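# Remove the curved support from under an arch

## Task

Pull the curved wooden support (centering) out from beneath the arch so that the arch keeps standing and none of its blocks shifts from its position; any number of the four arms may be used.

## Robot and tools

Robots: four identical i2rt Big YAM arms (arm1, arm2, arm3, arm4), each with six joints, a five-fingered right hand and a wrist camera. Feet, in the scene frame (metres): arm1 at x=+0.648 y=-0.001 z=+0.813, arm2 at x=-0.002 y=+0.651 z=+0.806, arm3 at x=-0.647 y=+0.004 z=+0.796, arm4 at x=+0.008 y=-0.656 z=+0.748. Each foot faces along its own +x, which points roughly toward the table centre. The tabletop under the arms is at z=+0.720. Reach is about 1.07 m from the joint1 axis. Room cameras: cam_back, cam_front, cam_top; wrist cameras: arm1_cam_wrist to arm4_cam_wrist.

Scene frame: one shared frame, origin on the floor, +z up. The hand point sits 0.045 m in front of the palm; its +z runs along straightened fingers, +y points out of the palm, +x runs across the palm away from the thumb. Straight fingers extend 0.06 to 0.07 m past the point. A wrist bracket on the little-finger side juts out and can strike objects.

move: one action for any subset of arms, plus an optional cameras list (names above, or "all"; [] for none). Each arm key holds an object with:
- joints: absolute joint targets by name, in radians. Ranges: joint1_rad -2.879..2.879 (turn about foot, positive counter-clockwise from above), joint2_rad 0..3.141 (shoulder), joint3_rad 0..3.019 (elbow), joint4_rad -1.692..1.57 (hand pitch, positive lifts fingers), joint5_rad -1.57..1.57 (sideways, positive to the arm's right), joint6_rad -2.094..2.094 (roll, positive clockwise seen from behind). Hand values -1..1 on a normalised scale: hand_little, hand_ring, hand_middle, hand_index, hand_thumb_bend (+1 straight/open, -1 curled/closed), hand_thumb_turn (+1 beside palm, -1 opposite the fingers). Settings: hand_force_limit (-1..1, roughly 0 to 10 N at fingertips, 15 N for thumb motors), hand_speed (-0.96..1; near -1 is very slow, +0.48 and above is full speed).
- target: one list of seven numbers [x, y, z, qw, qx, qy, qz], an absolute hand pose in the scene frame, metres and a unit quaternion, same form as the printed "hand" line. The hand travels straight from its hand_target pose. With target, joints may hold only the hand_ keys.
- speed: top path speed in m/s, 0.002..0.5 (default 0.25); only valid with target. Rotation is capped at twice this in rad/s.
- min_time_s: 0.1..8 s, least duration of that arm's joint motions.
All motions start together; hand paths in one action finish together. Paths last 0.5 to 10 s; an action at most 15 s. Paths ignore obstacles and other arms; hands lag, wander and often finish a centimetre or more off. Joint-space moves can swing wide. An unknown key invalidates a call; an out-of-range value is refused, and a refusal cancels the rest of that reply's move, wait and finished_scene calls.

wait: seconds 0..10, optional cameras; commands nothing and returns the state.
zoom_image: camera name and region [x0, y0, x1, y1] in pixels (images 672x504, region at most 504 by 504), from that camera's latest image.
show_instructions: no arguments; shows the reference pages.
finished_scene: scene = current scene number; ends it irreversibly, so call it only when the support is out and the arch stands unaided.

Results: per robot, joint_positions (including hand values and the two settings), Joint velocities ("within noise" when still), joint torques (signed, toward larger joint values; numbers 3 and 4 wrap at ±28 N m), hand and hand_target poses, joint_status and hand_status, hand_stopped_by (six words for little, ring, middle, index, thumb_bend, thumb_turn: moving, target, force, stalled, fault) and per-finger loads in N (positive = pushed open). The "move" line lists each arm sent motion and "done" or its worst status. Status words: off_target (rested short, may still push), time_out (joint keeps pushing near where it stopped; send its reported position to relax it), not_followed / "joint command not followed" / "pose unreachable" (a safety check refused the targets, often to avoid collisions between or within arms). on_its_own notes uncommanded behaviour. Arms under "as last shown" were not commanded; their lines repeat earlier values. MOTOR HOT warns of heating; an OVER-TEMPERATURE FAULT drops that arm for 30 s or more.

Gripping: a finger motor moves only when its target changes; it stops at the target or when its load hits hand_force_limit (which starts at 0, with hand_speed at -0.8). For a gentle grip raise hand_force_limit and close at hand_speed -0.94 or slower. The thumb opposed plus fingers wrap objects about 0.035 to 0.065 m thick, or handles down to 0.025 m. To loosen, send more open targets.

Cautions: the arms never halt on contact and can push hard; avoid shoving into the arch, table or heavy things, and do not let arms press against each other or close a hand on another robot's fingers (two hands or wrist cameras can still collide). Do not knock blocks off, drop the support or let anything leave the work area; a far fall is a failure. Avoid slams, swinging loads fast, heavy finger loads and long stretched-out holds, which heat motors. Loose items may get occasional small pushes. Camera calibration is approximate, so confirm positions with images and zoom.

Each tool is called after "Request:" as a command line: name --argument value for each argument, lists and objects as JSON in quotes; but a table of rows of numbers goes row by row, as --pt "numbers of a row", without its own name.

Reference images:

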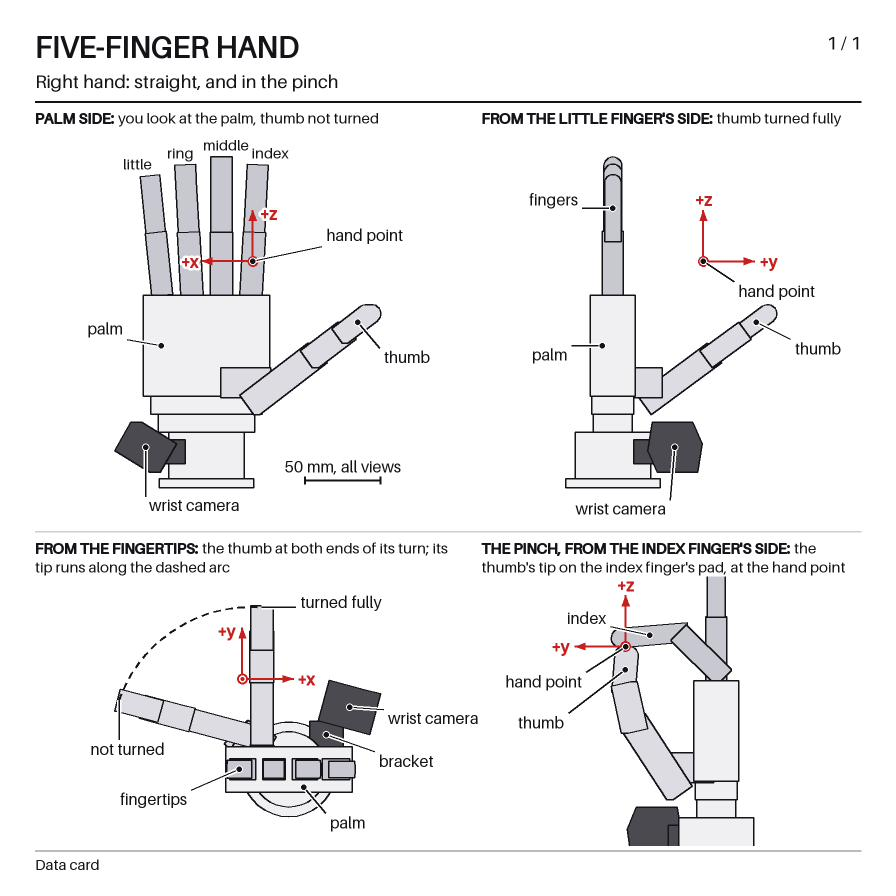

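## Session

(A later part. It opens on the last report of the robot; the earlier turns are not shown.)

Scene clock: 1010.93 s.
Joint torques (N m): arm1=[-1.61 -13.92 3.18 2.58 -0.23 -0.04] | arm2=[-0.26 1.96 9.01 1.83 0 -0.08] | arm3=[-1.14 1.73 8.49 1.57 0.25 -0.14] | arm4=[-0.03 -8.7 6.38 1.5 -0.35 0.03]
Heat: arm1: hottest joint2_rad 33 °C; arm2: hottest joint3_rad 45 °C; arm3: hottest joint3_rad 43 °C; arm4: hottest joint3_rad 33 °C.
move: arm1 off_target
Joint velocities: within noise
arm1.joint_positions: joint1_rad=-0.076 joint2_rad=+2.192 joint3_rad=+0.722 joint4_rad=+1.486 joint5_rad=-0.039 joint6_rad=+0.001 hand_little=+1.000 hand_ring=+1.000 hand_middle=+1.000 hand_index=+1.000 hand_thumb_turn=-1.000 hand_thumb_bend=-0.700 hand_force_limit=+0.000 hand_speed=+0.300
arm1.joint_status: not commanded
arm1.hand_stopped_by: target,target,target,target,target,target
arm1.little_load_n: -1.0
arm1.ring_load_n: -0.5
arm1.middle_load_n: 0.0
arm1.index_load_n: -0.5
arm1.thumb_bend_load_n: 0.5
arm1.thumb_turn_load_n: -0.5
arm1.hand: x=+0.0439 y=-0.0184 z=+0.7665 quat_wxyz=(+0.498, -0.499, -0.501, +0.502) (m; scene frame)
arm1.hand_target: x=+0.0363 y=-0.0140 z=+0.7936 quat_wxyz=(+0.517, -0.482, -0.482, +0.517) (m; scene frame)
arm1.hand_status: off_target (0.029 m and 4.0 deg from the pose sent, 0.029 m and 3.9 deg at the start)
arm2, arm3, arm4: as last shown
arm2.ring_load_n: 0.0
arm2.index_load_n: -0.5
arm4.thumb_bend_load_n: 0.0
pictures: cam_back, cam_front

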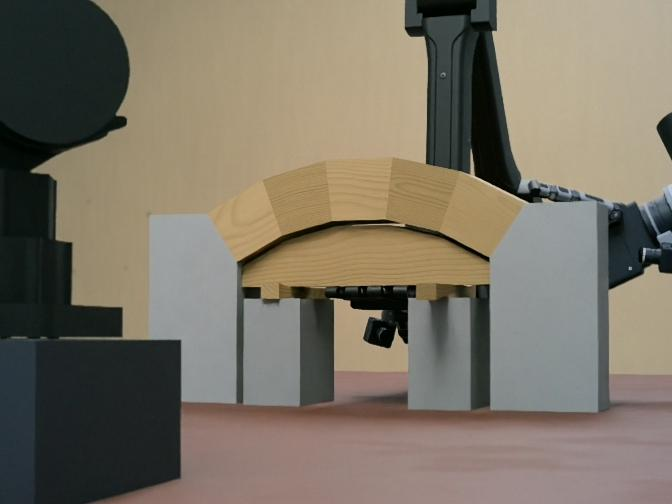

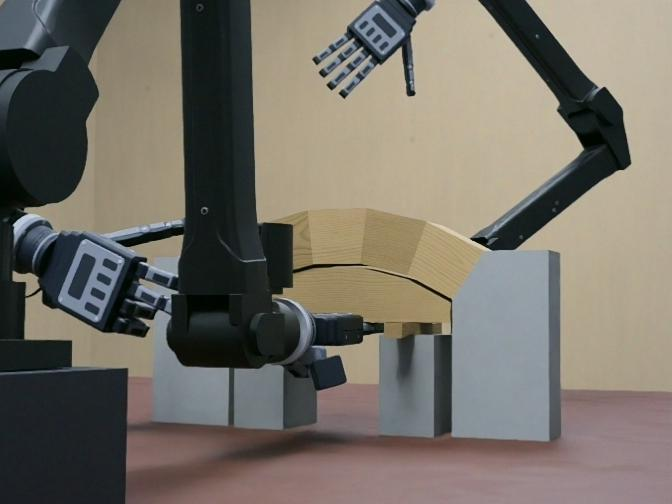

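Request:
move --arm4 '{"joints": {"hand_thumb_turn": -1, "hand_index": 0.0, "hand_middle": 0.05}}'

Request:
move --arm4 '{"joints": {"hand_thumb_bend": 0.5}, "target": [0.125, -0.08, 0.842, 0.380, -0.596, 0.596, 0.380], "speed": 0.1}' --cameras '["arm4_cam_wrist", "cam_front", "cam_top"]'

Scene clock: 1055.47 s.
Joint torques (N m): arm1=[-1.67 -13.92 3.17 2.58 -0.23 -0.04] | arm2=[-0.21 1.96 8.99 1.8 -0.01 -0.08] | arm3=[-1.14 1.73 8.5 1.57 0.24 -0.13] | arm4=[0.5 -9.29 6.5 1.36 -0.43 0.01]
Heat: arm1: hottest joint2_rad 33 °C; arm2: hottest joint3_rad 45 °C; arm3: hottest joint3_rad 44 °C; arm4: hottest joint3_rad 33 °C.
move: arm4 done
Joint velocities: within noise
arm1: as last shown
arm1.index_load_n: 0.0
arm1.thumb_bend_load_n: 0.0
arm1.thumb_turn_load_n: 0.0
arm2.joint_positions: joint1_rad=-0.011 joint2_rad=+0.646 joint3_rad=+1.374 joint4_rad=-1.418 joint5_rad=+0.091 joint6_rad=-0.991 hand_little=+1.000 hand_ring=+1.000 hand_middle=+1.000 hand_index=+1.000 hand_thumb_turn=+1.000 hand_thumb_bend=+1.000 hand_force_limit=+0.000 hand_speed=-0.800
arm2.joint_status: not commanded
arm2.hand_stopped_by: target,target,target,target,target,target
arm2.little_load_n: 0.0
arm2.ring_load_n: 0.0
arm2.middle_load_n: 0.0
arm2.index_load_n: 0.0
arm2.thumb_bend_load_n: 0.0
arm2.thumb_turn_load_n: 0.0
arm2.hand: x=-0.0608 y=+0.4410 z=+1.2592 quat_wxyz=(+0.243, +0.401, -0.810, +0.352) (m; scene frame)
arm2.hand_target: x=-0.0608 y=+0.4412 z=+1.2694 quat_wxyz=(+0.248, +0.398, -0.806, +0.362) (m; scene frame)
arm2.hand_status: not commanded
arm3.joint_positions: joint1_rad=-0.835 joint2_rad=+0.622 joint3_rad=+1.408 joint4_rad=-1.574 joint5_rad=+0.250 joint6_rad=-1.336 hand_little=+1.000 hand_ring=+1.000 hand_middle=+1.000 hand_index=+1.000 hand_thumb_turn=+1.000 hand_thumb_bend=+1.000 hand_force_limit=+0.000 hand_speed=-0.800
arm3.joint_status: not commanded
arm3.hand_stopped_by: target,target,target,target,target,target
arm3.little_load_n: 0.0
arm3.ring_load_n: 0.0
arm3.middle_load_n: 0.0
arm3.index_load_n: 0.0
arm3.thumb_bend_load_n: 0.0
arm3.thumb_turn_load_n: 0.0
arm3.hand: x=-0.5958 y=-0.1853 z=+1.2645 quat_wxyz=(+0.223, +0.772, -0.498, +0.325) (m; scene frame)
arm3.hand_target: x=-0.5961 y=-0.1847 z=+1.2728 quat_wxyz=(+0.225, +0.768, -0.497, +0.335) (m; scene frame)
arm3.hand_status: not commanded
arm4.joint_positions: joint1_rad=-0.590 joint2_rad=+1.523 joint3_rad=+0.663 joint4_rad=+0.376 joint5_rad=-0.499 joint6_rad=+1.329 hand_little=-1.000 hand_ring=-1.000 hand_middle=+0.050 hand_index=+0.000 hand_thumb_turn=-1.000 hand_thumb_bend=+0.900 hand_force_limit=+0.000 hand_speed=+0.300
arm4.joint_status: all done
arm4.hand_stopped_by: target,target,target,target,target,target
arm4.little_load_n: 0.0
arm4.ring_load_n: 0.0
arm4.middle_load_n: 0.5
arm4.index_load_n: 0.0
arm4.thumb_bend_load_n: 0.0
arm4.thumb_turn_load_n: 0.0
arm4.hand: x=+0.1499 y=-0.1351 z=+0.8790 quat_wxyz=(-0.380, +0.595, -0.596, -0.383) (m; scene frame)
arm4.hand_target: x=+0.1500 y=-0.1400 z=+0.8798 quat_wxyz=(-0.380, +0.596, -0.596, -0.380) (m; scene frame)
arm4.hand_status: not commanded
pictures: none

Scene clock: 1056.97 s.
Joint torques (N m): arm1=[-1.67 -13.98 3.17 2.58 -0.23 -0.04] | arm2=[-0.21 1.9 8.98 1.8 0 -0.08] | arm3=[-1.14 1.73 8.49 1.58 0.25 -0.13] | arm4=[1.03 -9 10.21 2.73 -0.23 0.19]
Heat: arm1: hottest joint2_rad 33 °C; arm2: hottest joint3_rad 45 °C; arm3: hottest joint3_rad 44 °C; arm4: hottest joint3_rad 33 °C.
move: arm4 off_target
Joint velocities: within noise
arm1, arm2, arm3: as last shown
arm1.index_load_n: -0.5
arm2.ring_load_n: -0.5
arm4.joint_positions: joint1_rad=-0.478 joint2_rad=+1.682 joint3_rad=+0.687 joint4_rad=+0.471 joint5_rad=-0.392 joint6_rad=+1.372 hand_little=-1.000 hand_ring=-1.000 hand_middle=+0.050 hand_index=+0.000 hand_thumb_turn=-1.000 hand_thumb_bend=+0.500 hand_force_limit=+0.000 hand_speed=+0.300
arm4.joint_status: all done
arm4.hand_stopped_by: target,target,target,target,target,target
arm4.little_load_n: 0.0
arm4.ring_load_n: 0.0
arm4.middle_load_n: 0.0
arm4.index_load_n: 0.0
arm4.thumb_bend_load_n: 0.0
arm4.thumb_turn_load_n: 0.0
arm4.hand: x=+0.1182 y=-0.1033 z=+0.8213 quat_wxyz=(-0.357, +0.604, -0.610, -0.368) (m; scene frame)
arm4.hand_target: x=+0.1244 y=-0.0818 z=+0.8429 quat_wxyz=(-0.380, +0.596, -0.596, -0.380) (m; scene frame)
arm4.hand_status: off_target (0.032 m and 3.5 deg from the pose sent, 0.071 m and 0.4 deg at the start)
pictures: arm4_cam_wrist, cam_front, cam_top
camera_calibration:
arm4_cam_wrist: T_world_to_cam=[[-0.957858, -0.147147, -0.246689, 0.297545], [-0.232275, -0.108458, 0.966584, -0.780994], [-0.168985, 0.98315, 0.0697085, 0.179827], [0, 0, 0, 1]] pos_world=[0.133988, -0.217719, 0.815763]

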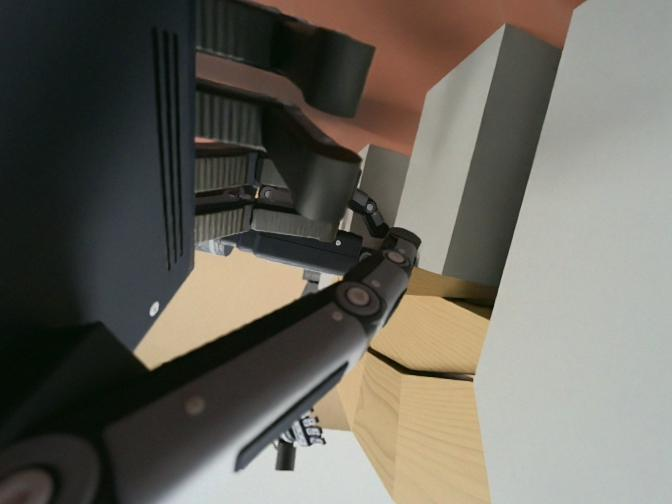

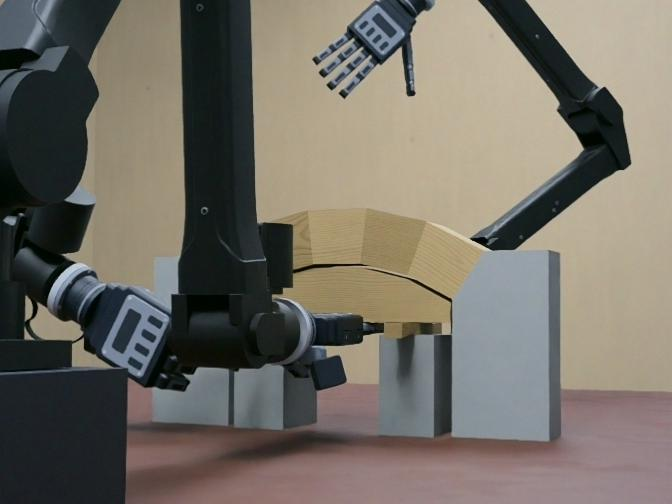

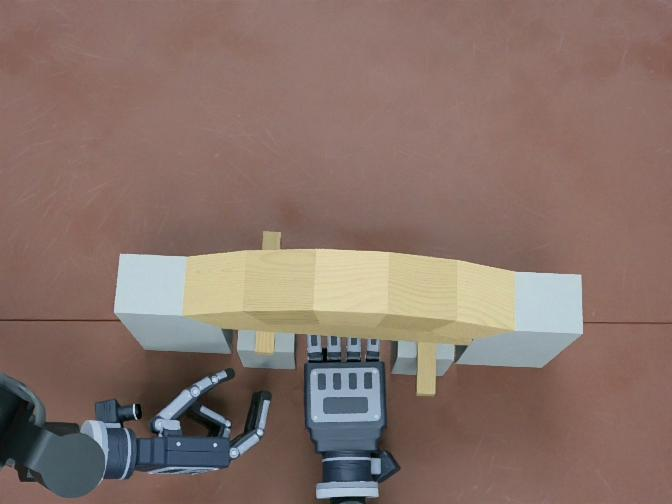

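Request:
move --arm4 '{"target": [0.115, -0.07, 0.850, 0.380, -0.596, 0.596, 0.380], "speed": 0.08}' --cameras '["arm4_cam_wrist", "cam_top"]'

Scene clock: 1068.50 s.
Joint torques (N m): arm1=[-1.61 -14.04 3.18 2.59 -0.23 -0.03] | arm2=[-0.21 1.96 8.99 1.85 -0.01 -0.08] | arm3=[-1.08 1.79 8.5 1.57 0.25 -0.14] | arm4=[0.79 -9.41 10.4 2.13 -0.14 0.23]
Heat: arm1: hottest joint2_rad 33 °C; arm2: hottest joint3_rad 45 °C; arm3: hottest joint3_rad 44 °C; arm4: hottest joint3_rad 34 °C.
move: arm4 off_target
Joint velocities: within noise
arm1, arm2, arm3: as last shown
arm1.little_load_n: -0.5
arm1.index_load_n: 0.0
arm2.ring_load_n: 0.0
arm4.joint_positions: joint1_rad=-0.447 joint2_rad=+1.683 joint3_rad=+0.704 joint4_rad=+0.471 joint5_rad=-0.364 joint6_rad=+1.387 hand_little=-1.000 hand_ring=-1.000 hand_middle=+0.050 hand_index=+0.000 hand_thumb_turn=-1.000 hand_thumb_bend=+0.500 hand_force_limit=+0.000 hand_speed=+0.300
arm4.joint_status: not commanded
arm4.hand_stopped_by: target,target,target,target,target,target
arm4.little_load_n: 0.0
arm4.ring_load_n: 0.0
arm4.middle_load_n: 0.0
arm4.index_load_n: 0.0
arm4.thumb_bend_load_n: 0.0
arm4.thumb_turn_load_n: 0.0
arm4.hand: x=+0.1094 y=-0.0919 z=+0.8271 quat_wxyz=(-0.362, +0.603, -0.607, -0.369) (m; scene frame)
arm4.hand_target: x=+0.1146 y=-0.0718 z=+0.8506 quat_wxyz=(-0.380, +0.596, -0.596, -0.380) (m; scene frame)
arm4.hand_status: off_target (0.032 m and 2.8 deg from the pose sent, 0.044 m and 3.5 deg at the start)
pictures: arm4_cam_wrist, cam_top
camera_calibration:
arm4_cam_wrist: T_world_to_cam=[[-0.956265, -0.145056, -0.253998, 0.298338], [-0.238196, -0.1178, 0.964047, -0.785621], [-0.169761, 0.982386, 0.078096, 0.159853], [0, 0, 0, 1]] pos_world=[0.125295, -0.206308, 0.820668]

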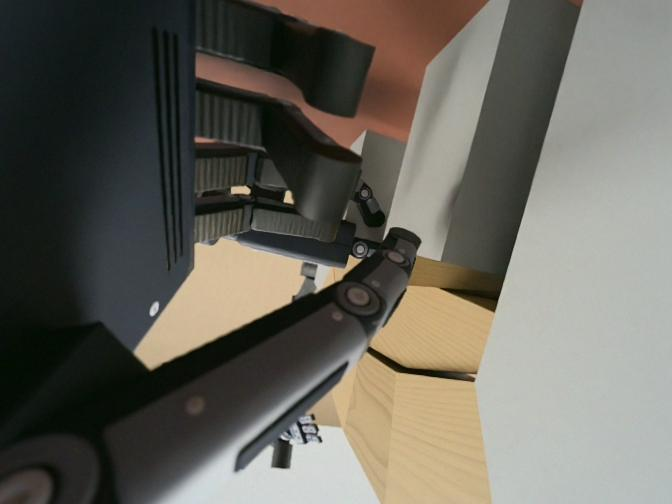

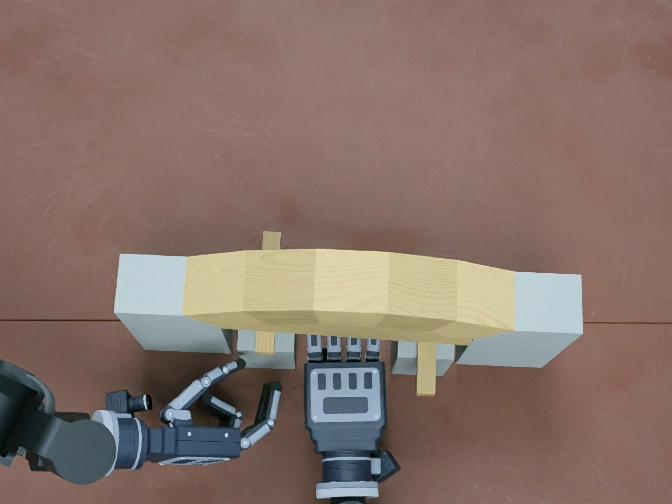

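Request:
move --arm4 '{"target": [0.107, -0.068, 0.861, 0.380, -0.596, 0.596, 0.380], "speed": 0.08, "joints": {"hand_thumb_bend": 0.4}}' --cameras '["arm4_cam_wrist", "cam_top"]'

Scene clock: 1113.50 s.
Joint torques (N m): arm1=[-1.61 -13.92 3.18 2.58 -0.23 -0.04] | arm2=[-0.26 2.02 8.98 1.83 0 -0.08] | arm3=[-1.14 1.73 8.5 1.57 0.24 -0.14] | arm4=[1.32 -10.4 10.73 1.55 -0.21 0.28]
Heat: arm1: hottest joint2_rad 34 °C; arm2: hottest joint3_rad 45 °C; arm3: hottest joint3_rad 44 °C; arm4: hottest joint3_rad 36 °C.
move: arm4 off_target
Joint velocities: within noise
arm1, arm2, arm3: as last shown
arm1.little_load_n: -1.0
arm4.joint_positions: joint1_rad=-0.428 joint2_rad=+1.666 joint3_rad=+0.704 joint4_rad=+0.452 joint5_rad=-0.347 joint6_rad=+1.396 hand_little=-1.000 hand_ring=-1.000 hand_middle=+0.050 hand_index=+0.000 hand_thumb_turn=-1.000 hand_thumb_bend=+0.400 hand_force_limit=+0.000 hand_speed=+0.300
arm4.joint_status: all done
arm4.hand_stopped_by: target,target,target,target,target,target
arm4.little_load_n: 0.0
arm4.ring_load_n: 0.0
arm4.middle_load_n: 0.0
arm4.index_load_n: 0.0
arm4.thumb_bend_load_n: 0.0
arm4.thumb_turn_load_n: 0.0
arm4.hand: x=+0.1020 y=-0.0901 z=+0.8315 quat_wxyz=(-0.360, +0.604, -0.609, -0.368) (m; scene frame)
arm4.hand_target: x=+0.1065 y=-0.0700 z=+0.8616 quat_wxyz=(-0.380, +0.596, -0.596, -0.380) (m; scene frame)
arm4.hand_status: off_target (0.037 m and 3.1 deg from the pose sent, 0.041 m and 2.8 deg at the start)
pictures: arm4_cam_wrist, cam_top
camera_calibration:
arm4_cam_wrist: T_world_to_cam=[[-0.956639, -0.145827, -0.252143, 0.291049], [-0.237128, -0.112799, 0.964908, -0.791831], [-0.169151, 0.982858, 0.0733285, 0.160388], [0, 0, 0, 1]] pos_world=[0.117793, -0.204514, 0.825669]

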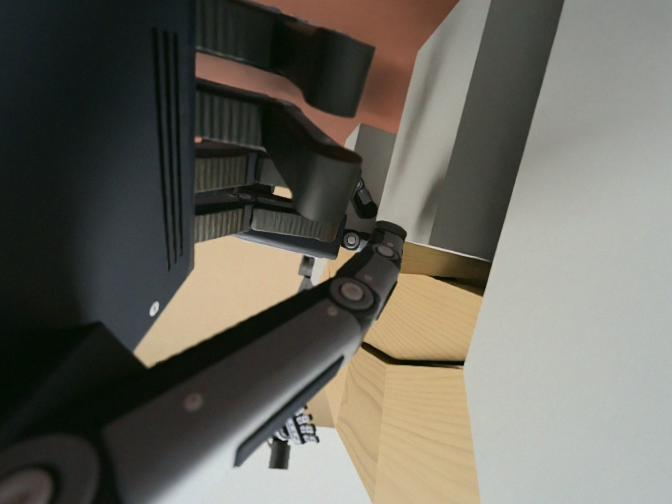

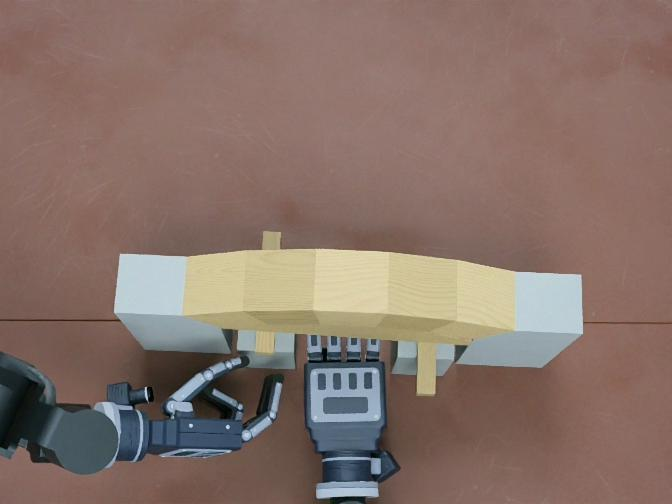

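Request:
move --arm4 '{"target": [0.100, -0.060, 0.870, 0.380, -0.596, 0.596, 0.380], "speed": 0.08}' --cameras '["arm4_cam_wrist", "cam_top"]'

Request:
zoom_image --camera "cam_top" --region '[180, 310, 330, 430]'

Scene clock: 1143.80 s.
Joint torques (N m): arm1=[-1.67 -13.98 3.19 2.58 -0.23 -0.04] | arm2=[-0.32 2.02 9.01 1.8 0 -0.07] | arm3=[-1.14 1.79 8.5 1.57 0.24 -0.14] | arm4=[0.73 -9.88 11.03 1.24 -0.15 0.24]
Heat: arm1: hottest joint2_rad 34 °C; arm2: hottest joint3_rad 45 °C; arm3: hottest joint3_rad 44 °C; arm4: hottest joint3_rad 38 °C.
move: arm4 off_target
Joint velocities: within noise
arm1, arm2, arm3: as last shown
arm1.ring_load_n: 0.0
arm4.joint_positions: joint1_rad=-0.407 joint2_rad=+1.653 joint3_rad=+0.723 joint4_rad=+0.425 joint5_rad=-0.327 joint6_rad=+1.407 hand_little=-1.000 hand_ring=-1.000 hand_middle=+0.050 hand_index=+0.000 hand_thumb_turn=-1.000 hand_thumb_bend=+0.400 hand_force_limit=+0.000 hand_speed=+0.300
arm4.joint_status: not commanded
arm4.hand_stopped_by: target,target,target,target,target,target
arm4.little_load_n: 0.0
arm4.ring_load_n: 0.0
arm4.middle_load_n: 0.0
arm4.index_load_n: 0.0
arm4.thumb_bend_load_n: 0.0
arm4.thumb_turn_load_n: 0.0
arm4.hand: x=+0.0959 y=-0.0819 z=+0.8401 quat_wxyz=(-0.361, +0.604, -0.609, -0.368) (m; scene frame)
arm4.hand_target: x=+0.0994 y=-0.0619 z=+0.8707 quat_wxyz=(-0.380, +0.596, -0.596, -0.381) (m; scene frame)
arm4.hand_status: off_target (0.037 m and 3.1 deg from the pose sent, 0.049 m and 3.1 deg at the start)
pictures: arm4_cam_wrist, cam_top
camera_calibration:
arm4_cam_wrist: T_world_to_cam=[[-0.956484, -0.145293, -0.253039, 0.289293], [-0.238035, -0.113015, 0.964659, -0.800313], [-0.168755, 0.982913, 0.073512, 0.150471], [0, 0, 0, 1]] pos_world=[0.111594, -0.196314, 0.83417]

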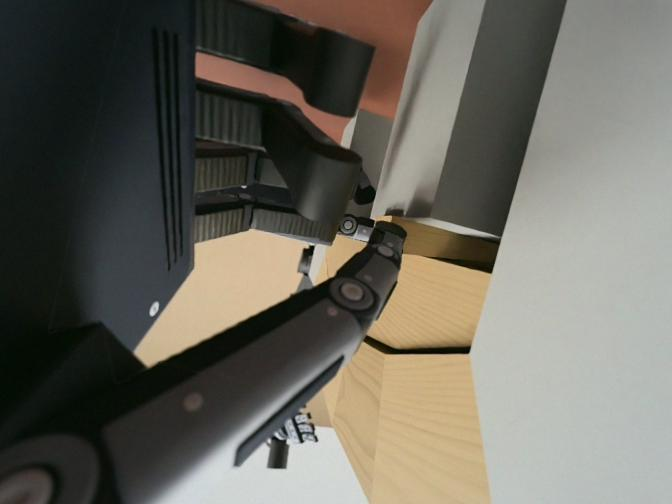

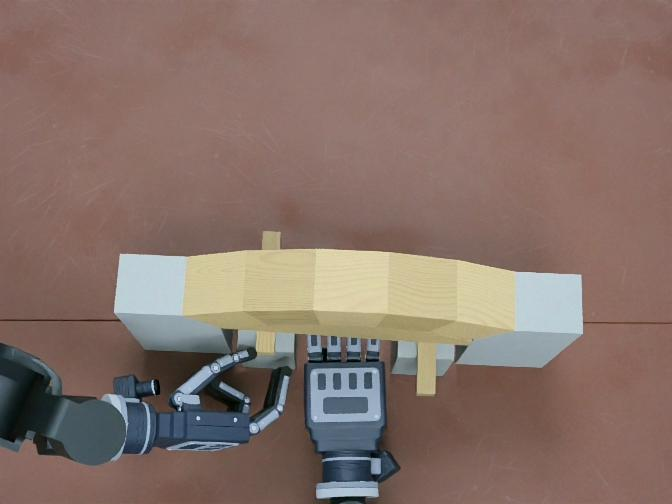

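Scaled by 3.360.

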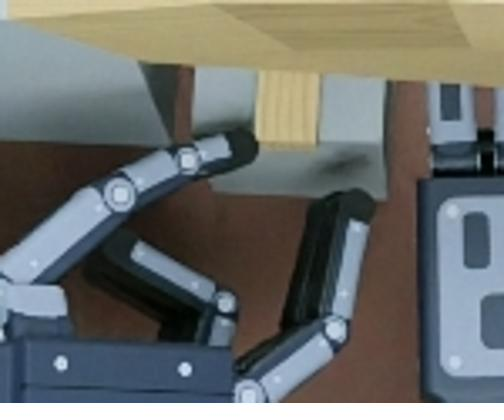

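Request:
move --arm4 '{"target": [0.100, -0.072, 0.870, 0.380, -0.596, 0.596, 0.380], "speed": 0.08, "joints": {"hand_thumb_bend": 0.1, "hand_index": 0.1, "hand_middle": 0.2}}' --cameras '["arm4_cam_wrist", "cam_top"]'

Request:
zoom_image --camera "cam_top" --region '[180, 310, 330, 430]'

Scene clock: 1166.23 s.
Joint torques (N m): arm1=[-1.67 -13.98 3.17 2.58 -0.23 -0.04] | arm2=[-0.26 1.96 8.98 1.8 -0.01 -0.08] | arm3=[-1.14 1.73 8.49 1.57 0.24 -0.14] | arm4=[0.56 -10.75 8.91 1.73 -0.36 0.17]
Heat: arm1: hottest joint2_rad 34 °C; arm2: hottest joint3_rad 46 °C; arm3: hottest joint3_rad 44 °C; arm4: hottest joint3_rad 41 °C.
move: arm4 off_target
Joint velocities: within noise
arm1, arm2, arm3: as last shown
arm1.ring_load_n: -0.5
arm2.ring_load_n: 0.5
arm4.joint_positions: joint1_rad=-0.407 joint2_rad=+1.636 joint3_rad=+0.723 joint4_rad=+0.425 joint5_rad=-0.331 joint6_rad=+1.407 hand_little=-1.000 hand_ring=-1.000 hand_middle=+0.200 hand_index=+0.100 hand_thumb_turn=-1.000 hand_thumb_bend=+0.100 hand_force_limit=+0.000 hand_speed=+0.300
arm4.joint_status: all done
arm4.hand_stopped_by: target,target,target,target,target,target
arm4.little_load_n: 0.0
arm4.ring_load_n: 0.0
arm4.middle_load_n: 0.0
arm4.index_load_n: 0.0
arm4.thumb_bend_load_n: 0.0
arm4.thumb_turn_load_n: 0.0
arm4.hand: x=+0.0954 y=-0.0815 z=+0.8499 quat_wxyz=(-0.367, +0.602, -0.604, -0.372) (m; scene frame)
arm4.hand_target: x=+0.0998 y=-0.0725 z=+0.8702 quat_wxyz=(-0.380, +0.596, -0.596, -0.380) (m; scene frame)
arm4.hand_status: off_target (0.023 m and 2.1 deg from the pose sent, 0.032 m and 3.1 deg at the start)
pictures: arm4_cam_wrist, cam_top
camera_calibration:
arm4_cam_wrist: T_world_to_cam=[[-0.954966, -0.143926, -0.259472, 0.296793], [-0.241642, -0.130243, 0.961585, -0.808279], [-0.172191, 0.98098, 0.0895995, 0.135817], [0, 0, 0, 1]] pos_world=[0.1115, -0.19579, 0.84207]

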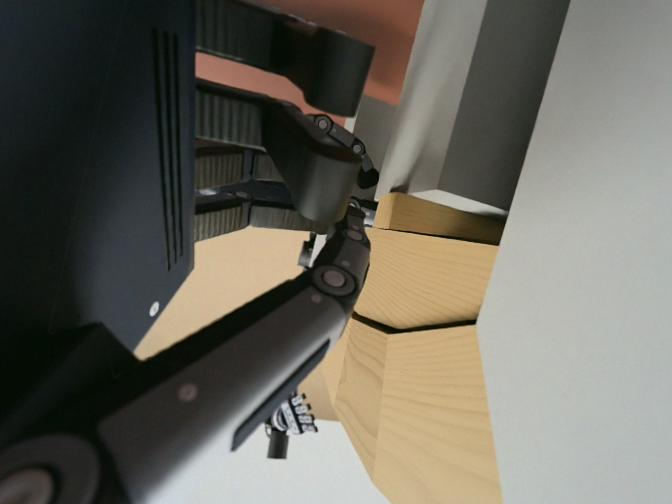

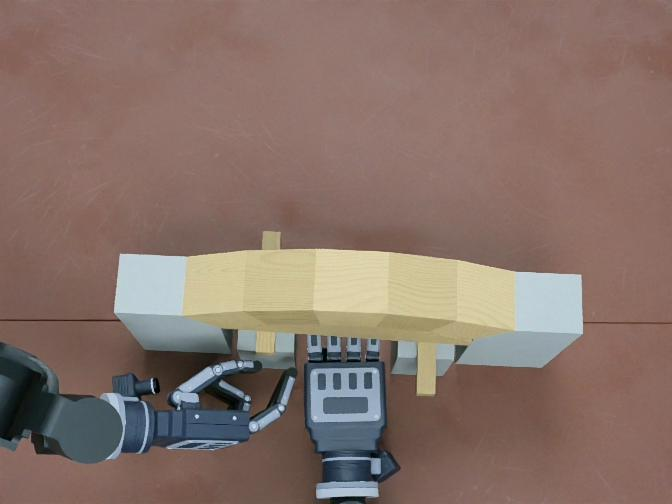

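Scaled by 3.360.

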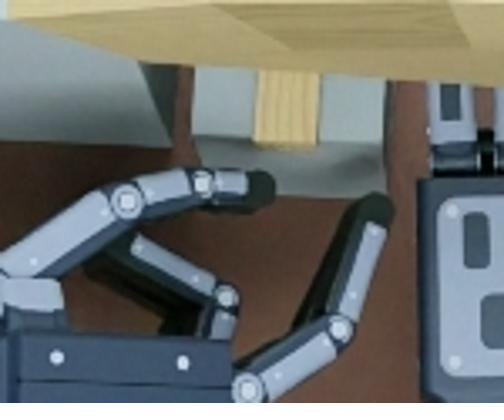

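Request:
move --arm4 '{"target": [0.100, -0.097, 0.838, 0.380, -0.596, 0.596, 0.380], "speed": 0.08}' --cameras '["arm4_cam_wrist", "cam_top"]'

Request:
zoom_image --camera "cam_top" --region '[180, 310, 330, 430]'

Scene clock: 1194.47 s.
Joint torques (N m): arm1=[-1.61 -13.98 3.18 2.58 -0.23 -0.04] | arm2=[-0.26 1.9 8.99 1.81 0 -0.09] | arm3=[-1.08 1.73 8.49 1.55 0.24 -0.13] | arm4=[-0.5 -8.7 5.76 2.88 -0.32 0.05]
Heat: arm1: hottest joint2_rad 34 °C; arm2: hottest joint3_rad 46 °C; arm3: hottest joint3_rad 44 °C; arm4: hottest joint3_rad 40 °C.
move: arm4 done
Joint velocities: within noise
arm1, arm2, arm3: as last shown
arm1.little_load_n: -0.5
arm2.ring_load_n: 0.0
arm4.joint_positions: joint1_rad=-0.423 joint2_rad=+1.655 joint3_rad=+0.675 joint4_rad=+0.517 joint5_rad=-0.351 joint6_rad=+1.407 hand_little=-1.000 hand_ring=-1.000 hand_middle=+0.200 hand_index=+0.100 hand_thumb_turn=-1.000 hand_thumb_bend=+0.100 hand_force_limit=+0.000 hand_speed=+0.300
arm4.joint_status: not commanded
arm4.hand_stopped_by: target,target,target,target,target,target
arm4.little_load_n: 0.0
arm4.ring_load_n: 0.0
arm4.middle_load_n: 0.0
arm4.index_load_n: 0.0
arm4.thumb_bend_load_n: 0.0
arm4.thumb_turn_load_n: 0.0
arm4.hand: x=+0.0967 y=-0.0946 z=+0.8397 quat_wxyz=(-0.374, +0.598, -0.598, -0.380) (m; scene frame)
arm4.hand_target: x=+0.0999 y=-0.0969 z=+0.8381 quat_wxyz=(-0.380, +0.596, -0.596, -0.380) (m; scene frame)
arm4.hand_status: done (0.004 m and 0.7 deg from the pose sent, 0.020 m and 2.1 deg at the start)
pictures: arm4_cam_wrist, cam_top
camera_calibration:
arm4_cam_wrist: T_world_to_cam=[[-0.954662, -0.138346, -0.263591, 0.297422], [-0.241907, -0.155523, 0.957754, -0.79908], [-0.173496, 0.978097, 0.115005, 0.128341], [0, 0, 0, 1]] pos_world=[0.112901, -0.208658, 0.828961]

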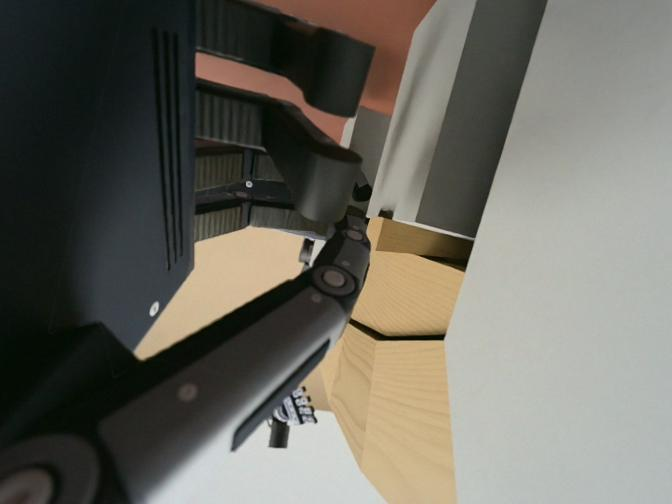

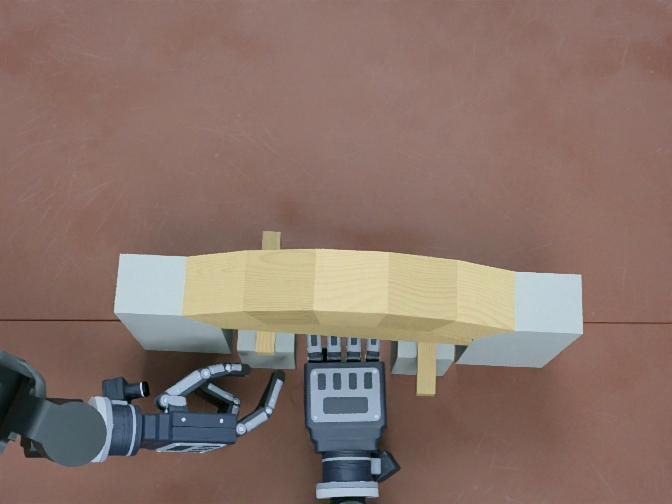

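Scaled by 3.360.

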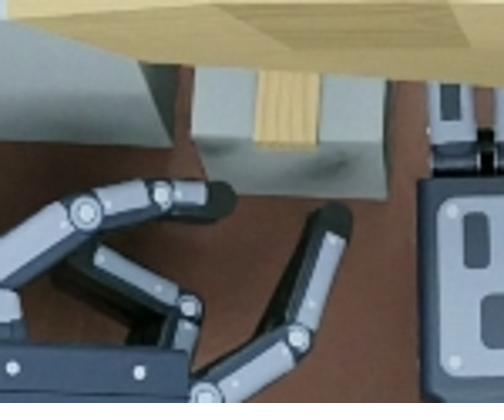

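Request:
move --arm4 '{"target": [0.098, -0.080, 0.890, 0.380, -0.596, 0.596, 0.380], "speed": 0.12, "joints": {"hand_index": 0.25}}'

Request:
move --arm4 '{"target": [0.078, -0.093, 0.846, 0.380, -0.596, 0.596, 0.380], "speed": 0.08}' --cameras '["arm4_cam_wrist", "cam_top"]'

Request:
zoom_image --camera "cam_top" --region '[180, 310, 330, 430]'

Scene clock: 1218.57 s.
Joint torques (N m): arm1=[-1.61 -13.98 3.17 2.58 -0.23 -0.04] | arm2=[-0.26 1.9 8.96 1.8 -0.01 -0.08] | arm3=[-1.14 1.79 8.5 1.57 0.24 -0.14] | arm4=[1.44 -9.82 11.52 1.48 -0.2 0.13]
Heat: arm1: hottest joint2_rad 34 °C; arm2: hottest joint3_rad 46 °C; arm3: hottest joint3_rad 44 °C; arm4: hottest joint3_rad 37 °C.
move: arm4 off_target
Joint velocities: within noise
arm1.joint_positions: joint1_rad=-0.076 joint2_rad=+2.192 joint3_rad=+0.722 joint4_rad=+1.486 joint5_rad=-0.039 joint6_rad=+0.001 hand_little=+1.000 hand_ring=+1.000 hand_middle=+1.000 hand_index=+1.000 hand_thumb_turn=-1.000 hand_thumb_bend=-0.700 hand_force_limit=+0.000 hand_speed=+0.300
arm1.joint_status: not commanded
arm1.hand_stopped_by: target,target,target,target,target,target
arm1.little_load_n: -0.5
arm1.ring_load_n: -0.5
arm1.middle_load_n: 0.0
arm1.index_load_n: -0.5
arm1.thumb_bend_load_n: 0.0
arm1.thumb_turn_load_n: -0.5
arm1.hand: x=+0.0439 y=-0.0184 z=+0.7665 quat_wxyz=(+0.498, -0.499, -0.501, +0.502) (m; scene frame)
arm1.hand_target: x=+0.0363 y=-0.0140 z=+0.7936 quat_wxyz=(+0.517, -0.482, -0.482, +0.517) (m; scene frame)
arm1.hand_status: not commanded
arm2, arm3: as last shown
arm4.joint_positions: joint1_rad=-0.420 joint2_rad=+1.560 joint3_rad=+0.681 joint4_rad=+0.372 joint5_rad=-0.338 joint6_rad=+1.407 hand_little=-1.000 hand_ring=-1.000 hand_middle=+0.200 hand_index=+0.250 hand_thumb_turn=-1.000 hand_thumb_bend=+0.100 hand_force_limit=+0.000 hand_speed=+0.300
arm4.joint_status: all done
arm4.hand_stopped_by: target,target,target,target,target,target
arm4.little_load_n: 0.0
arm4.ring_load_n: 0.5
arm4.middle_load_n: 0.0
arm4.index_load_n: 0.0
arm4.thumb_bend_load_n: 0.0
arm4.thumb_turn_load_n: 0.0
arm4.hand: x=+0.0942 y=-0.1016 z=+0.8604 quat_wxyz=(-0.360, +0.601, -0.611, -0.369) (m; scene frame)
arm4.hand_target: x=+0.0976 y=-0.0820 z=+0.8908 quat_wxyz=(-0.380, +0.596, -0.596, -0.380) (m; scene frame)
arm4.hand_status: off_target (0.037 m and 3.2 deg from the pose sent, 0.052 m and 0.7 deg at the start)
pictures: none

Scene clock: 1219.93 s.
Joint torques (N m): arm1=[-1.55 -13.92 3.18 2.58 -0.23 -0.04] | arm2=[-0.21 2.02 9.01 1.84 0 -0.08] | arm3=[-1.08 1.73 8.49 1.57 0.24 -0.14] | arm4=[2.14 -7.94 6.16 2.77 -0.09 0.22]
Heat: arm1: hottest joint2_rad 34 °C; arm2: hottest joint3_rad 46 °C; arm3: hottest joint3_rad 44 °C; arm4: hottest joint3_rad 37 °C.
move: arm4 done
Joint velocities: within noise
arm1: as last shown
arm1.little_load_n: -1.0
arm1.index_load_n: 0.0
arm1.thumb_turn_load_n: 0.0
arm2.joint_positions: joint1_rad=-0.011 joint2_rad=+0.646 joint3_rad=+1.374 joint4_rad=-1.418 joint5_rad=+0.091 joint6_rad=-0.991 hand_little=+1.000 hand_ring=+1.000 hand_middle=+1.000 hand_index=+1.000 hand_thumb_turn=+1.000 hand_thumb_bend=+1.000 hand_force_limit=+0.000 hand_speed=-0.800
arm2.joint_status: not commanded
arm2.hand_stopped_by: target,target,target,target,target,target
arm2.little_load_n: 0.0
arm2.ring_load_n: 0.0
arm2.middle_load_n: 0.0
arm2.index_load_n: 0.0
arm2.thumb_bend_load_n: 0.0
arm2.thumb_turn_load_n: 0.0
arm2.hand: x=-0.0608 y=+0.4410 z=+1.2592 quat_wxyz=(+0.243, +0.401, -0.810, +0.352) (m; scene frame)
arm2.hand_target: x=-0.0608 y=+0.4412 z=+1.2694 quat_wxyz=(+0.248, +0.398, -0.806, +0.362) (m; scene frame)
arm2.hand_status: not commanded
arm3.joint_positions: joint1_rad=-0.835 joint2_rad=+0.622 joint3_rad=+1.408 joint4_rad=-1.574 joint5_rad=+0.250 joint6_rad=-1.336 hand_little=+1.000 hand_ring=+1.000 hand_middle=+1.000 hand_index=+1.000 hand_thumb_turn=+1.000 hand_thumb_bend=+1.000 hand_force_limit=+0.000 hand_speed=-0.800
arm3.joint_status: not commanded
arm3.hand_stopped_by: target,target,target,target,target,target
arm3.little_load_n: 0.0
arm3.ring_load_n: 0.0
arm3.middle_load_n: 0.0
arm3.index_load_n: 0.0
arm3.thumb_bend_load_n: 0.0
arm3.thumb_turn_load_n: 0.0
arm3.hand: x=-0.5958 y=-0.1853 z=+1.2645 quat_wxyz=(+0.223, +0.772, -0.498, +0.325) (m; scene frame)
arm3.hand_target: x=-0.5961 y=-0.1847 z=+1.2728 quat_wxyz=(+0.225, +0.768, -0.497, +0.335) (m; scene frame)
arm3.hand_status: not commanded
arm4.joint_positions: joint1_rad=-0.383 joint2_rad=+1.624 joint3_rad=+0.665 joint4_rad=+0.503 joint5_rad=-0.306 joint6_rad=+1.416 hand_little=-1.000 hand_ring=-1.000 hand_middle=+0.200 hand_index=+0.250 hand_thumb_turn=-1.000 hand_thumb_bend=+0.100 hand_force_limit=+0.000 hand_speed=+0.300
arm4.joint_status: not commanded
arm4.hand_stopped_by: target,target,target,target,target,target
arm4.little_load_n: 0.0
arm4.ring_load_n: 0.0
arm4.middle_load_n: 0.0
arm4.index_load_n: 0.0
arm4.thumb_bend_load_n: 0.0
arm4.thumb_turn_load_n: 0.0
arm4.hand: x=+0.0818 y=-0.0927 z=+0.8472 quat_wxyz=(-0.380, +0.599, -0.597, -0.375) (m; scene frame)
arm4.hand_target: x=+0.0780 y=-0.0931 z=+0.8460 quat_wxyz=(-0.380, +0.596, -0.596, -0.380) (m; scene frame)
arm4.hand_status: done (0.004 m and 0.6 deg from the pose sent, 0.023 m and 3.2 deg at the start)
pictures: arm4_cam_wrist, cam_top
camera_calibration:
arm4_cam_wrist: T_world_to_cam=[[-0.951476, -0.134137, -0.276949, 0.29693], [-0.255863, -0.155155, 0.954181, -0.80533], [-0.170961, 0.978741, 0.113306, 0.124285], [0, 0, 0, 1]] pos_world=[0.0977154, -0.206764, 0.836583]

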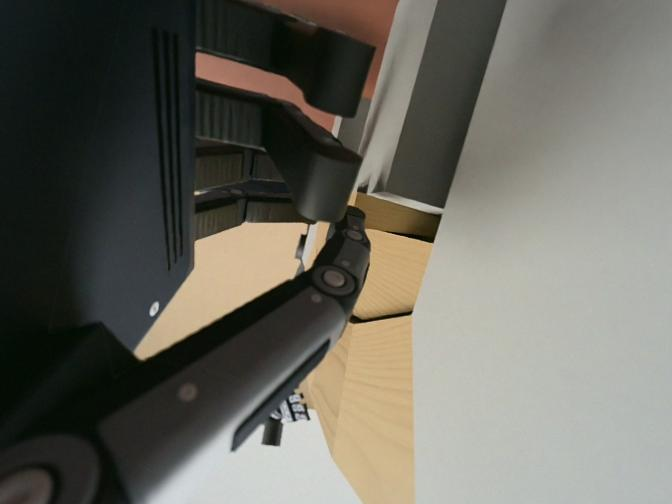

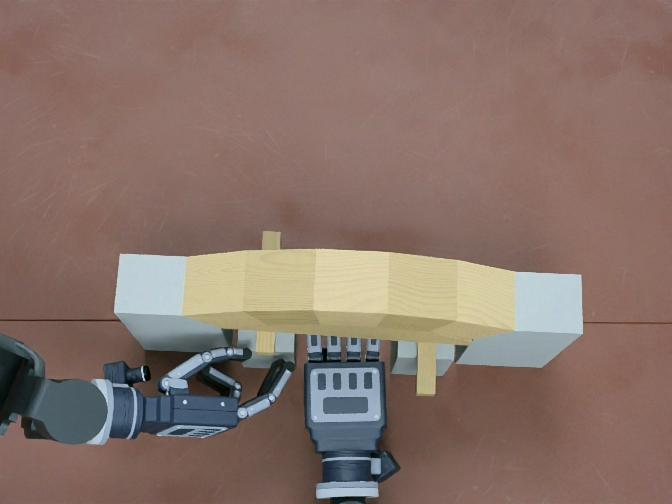

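Scaled by 3.360.

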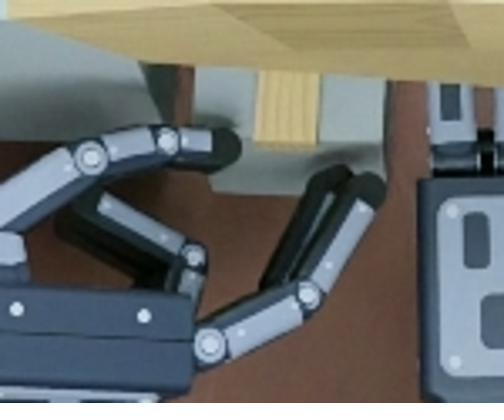

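Request:
move --arm4 '{"joints": {"hand_middle": 0.6}}'

Request:
move --arm4 '{"target": [0.068, -0.092, 0.846, 0.380, -0.596, 0.596, 0.380], "speed": 0.05}' --cameras '["arm4_cam_wrist", "cam_top"]'

Request:
zoom_image --camera "cam_top" --region '[180, 310, 330, 430]'

Request:
zoom_image --camera "arm4_cam_wrist" --region '[240, 140, 440, 300]'

Scene clock: 1238.83 s.
Joint torques (N m): arm1=[-1.67 -13.98 3.19 2.58 -0.23 -0.04] | arm2=[-0.15 2.02 8.99 1.8 0 -0.09] | arm3=[-1.14 1.73 8.5 1.57 0.25 -0.14] | arm4=[1.38 -8.29 6.2 2.65 -0.18 0.21]
Heat: arm1: hottest joint2_rad 34 °C; arm2: hottest joint3_rad 46 °C; arm3: hottest joint3_rad 44 °C; arm4: hottest joint3_rad 35 °C.
move: arm4 done
Joint velocities: within noise
arm1, arm2, arm3: as last shown
arm1.little_load_n: -0.5
arm1.middle_load_n: -0.5
arm4.joint_positions: joint1_rad=-0.383 joint2_rad=+1.624 joint3_rad=+0.665 joint4_rad=+0.503 joint5_rad=-0.305 joint6_rad=+1.416 hand_little=-1.000 hand_ring=-1.000 hand_middle=+0.600 hand_index=+0.250 hand_thumb_turn=-1.000 hand_thumb_bend=+0.100 hand_force_limit=+0.000 hand_speed=+0.300
arm4.joint_status: all done
arm4.hand_stopped_by: target,target,target,target,target,target
arm4.little_load_n: 0.0
arm4.ring_load_n: 0.0
arm4.middle_load_n: 0.0
arm4.index_load_n: 0.0
arm4.thumb_bend_load_n: 0.0
arm4.thumb_turn_load_n: 0.0
arm4.hand: x=+0.0819 y=-0.0927 z=+0.8472 quat_wxyz=(-0.380, +0.599, -0.597, -0.375) (m; scene frame)
arm4.hand_target: x=+0.0780 y=-0.0931 z=+0.8460 quat_wxyz=(-0.380, +0.596, -0.596, -0.380) (m; scene frame)
arm4.hand_status: not commanded
pictures: none

Scene clock: 1239.87 s.
Joint torques (N m): arm1=[-1.61 -13.98 3.18 2.59 -0.23 -0.04] | arm2=[-0.15 2.02 9.01 1.81 -0.01 -0.08] | arm3=[-1.14 1.79 8.49 1.57 0.24 -0.13] | arm4=[0.56 -9 5.48 2.89 -0.15 0.23]
Heat: arm1: hottest joint2_rad 34 °C; arm2: hottest joint3_rad 46 °C; arm3: hottest joint3_rad 44 °C; arm4: hottest joint3_rad 35 °C.
move: arm4 done
Joint velocities: within noise
arm1, arm2, arm3: as last shown
arm1.middle_load_n: 0.0
arm4.joint_positions: joint1_rad=-0.358 joint2_rad=+1.624 joint3_rad=+0.665 joint4_rad=+0.509 joint5_rad=-0.283 joint6_rad=+1.427 hand_little=-1.000 hand_ring=-1.000 hand_middle=+0.600 hand_index=+0.250 hand_thumb_turn=-1.000 hand_thumb_bend=+0.100 hand_force_limit=+0.000 hand_speed=+0.300
arm4.joint_status: not commanded
arm4.hand_stopped_by: target,target,target,target,target,target
arm4.little_load_n: 0.0
arm4.ring_load_n: 0.0
arm4.middle_load_n: 0.0
arm4.index_load_n: 0.0
arm4.thumb_bend_load_n: 0.0
arm4.thumb_turn_load_n: -0.5
arm4.hand: x=+0.0724 y=-0.0892 z=+0.8479 quat_wxyz=(-0.380, +0.599, -0.596, -0.376) (m; scene frame)
arm4.hand_target: x=+0.0681 y=-0.0921 z=+0.8460 quat_wxyz=(-0.380, +0.596, -0.596, -0.380) (m; scene frame)
arm4.hand_status: done (0.006 m and 0.6 deg from the pose sent, 0.014 m and 0.6 deg at the start)
pictures: arm4_cam_wrist, cam_top
camera_calibration:
arm4_cam_wrist: T_world_to_cam=[[-0.951144, -0.133781, -0.278259, 0.289803], [-0.25682, -0.157433, 0.95355, -0.807399], [-0.171374, 0.978426, 0.115384, 0.117454], [0, 0, 0, 1]] pos_world=[0.0884167, -0.203261, 0.836984]

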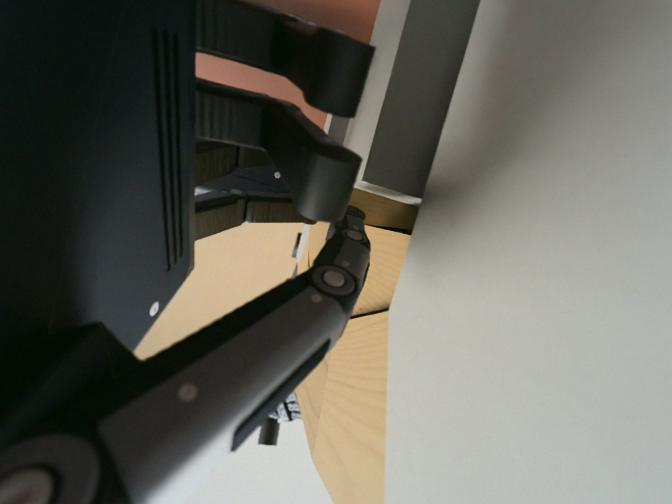

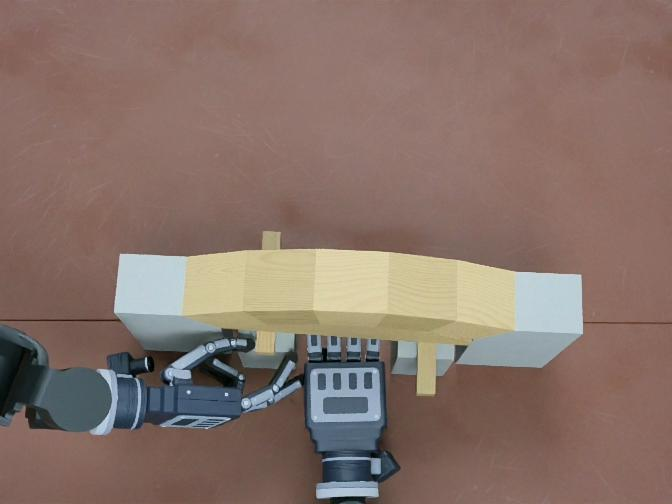

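Scaled by 3.360.

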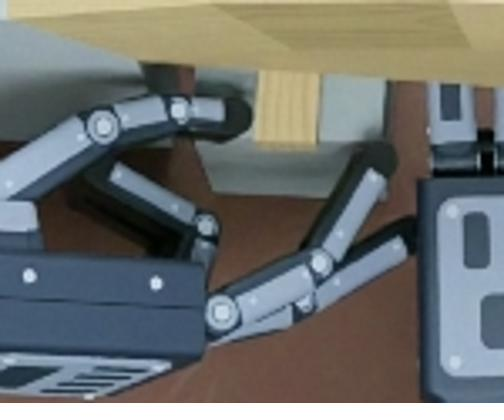

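Scaled by 2.520.

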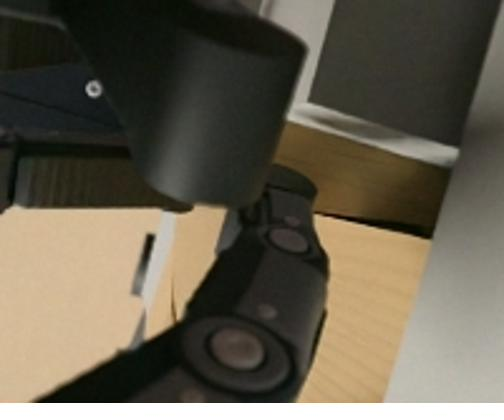

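Request:
move --arm4 '{"joints": {"hand_middle": 0.42, "hand_index": -0.3, "hand_thumb_bend": -0.1, "hand_speed": -0.92, "hand_force_limit": -0.4}}' --cameras '["arm4_cam_wrist", "cam_top"]'

Request:
zoom_image --camera "cam_top" --region '[180, 310, 330, 430]'

Scene clock: 1252.57 s.
Joint torques (N m): arm1=[-1.61 -14.04 3.18 2.56 -0.22 -0.04] | arm2=[-0.21 2.02 8.98 1.81 -0.01 -0.08] | arm3=[-1.14 1.79 8.49 1.57 0.24 -0.13] | arm4=[0.5 -8.12 5.65 2.74 -0.26 0.19]
Heat: arm1: hottest joint2_rad 34 °C; arm2: hottest joint3_rad 46 °C; arm3: hottest joint3_rad 44 °C; arm4: hottest joint3_rad 34 °C.
move: arm4 off_target
Joint velocities: within noise
arm1, arm2, arm3: as last shown
arm4.joint_positions: joint1_rad=-0.358 joint2_rad=+1.624 joint3_rad=+0.663 joint4_rad=+0.512 joint5_rad=-0.282 joint6_rad=+1.430 hand_little=-1.000 hand_ring=-1.000 hand_middle=+0.420 hand_index=+0.042 hand_thumb_turn=-1.000 hand_thumb_bend=-0.100 hand_force_limit=-0.400 hand_speed=-0.920
arm4.joint_status: hand_index off_target (ended at +0.042, target -0.300); the others done
arm4.hand_stopped_by: target,target,target,force,target,target
arm4.little_load_n: 0.0
arm4.ring_load_n: 0.0
arm4.middle_load_n: 0.0
arm4.index_load_n: 0.0
arm4.thumb_bend_load_n: 0.0
arm4.thumb_turn_load_n: 0.0
arm4.hand: x=+0.0725 y=-0.0898 z=+0.8474 quat_wxyz=(-0.380, +0.598, -0.597, -0.376) (m; scene frame)
arm4.hand_target: x=+0.0681 y=-0.0920 z=+0.8461 quat_wxyz=(-0.380, +0.596, -0.596, -0.380) (m; scene frame)
arm4.hand_status: not commanded
pictures: arm4_cam_wrist, cam_top
camera_calibration:
arm4_cam_wrist: T_world_to_cam=[[-0.952082, -0.131354, -0.276198, 0.288229], [-0.255196, -0.156541, 0.954133, -0.807531], [-0.168565, 0.978898, 0.115519, 0.117902], [0, 0, 0, 1]] pos_world=[0.0882134, -0.203966, 0.83648]

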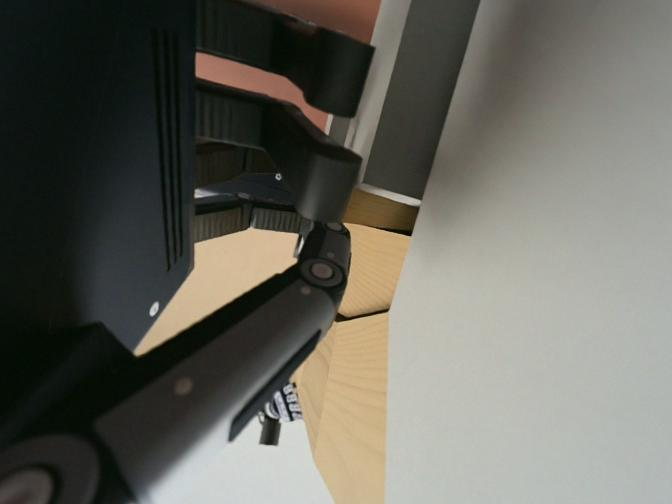

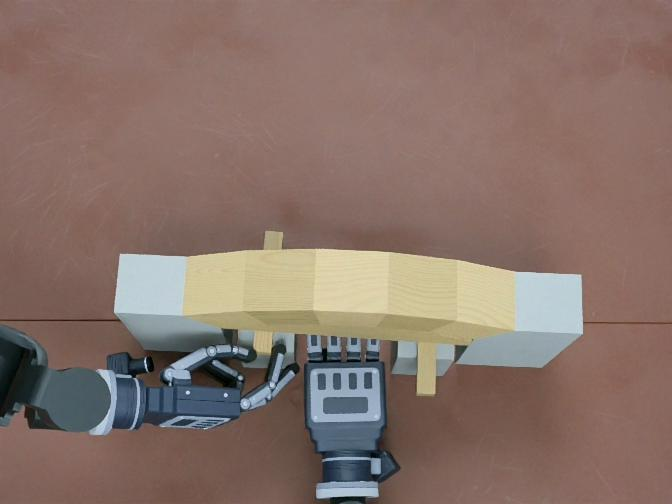

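Scaled by 3.360.

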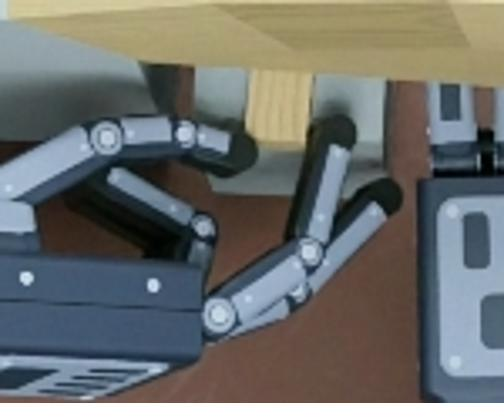

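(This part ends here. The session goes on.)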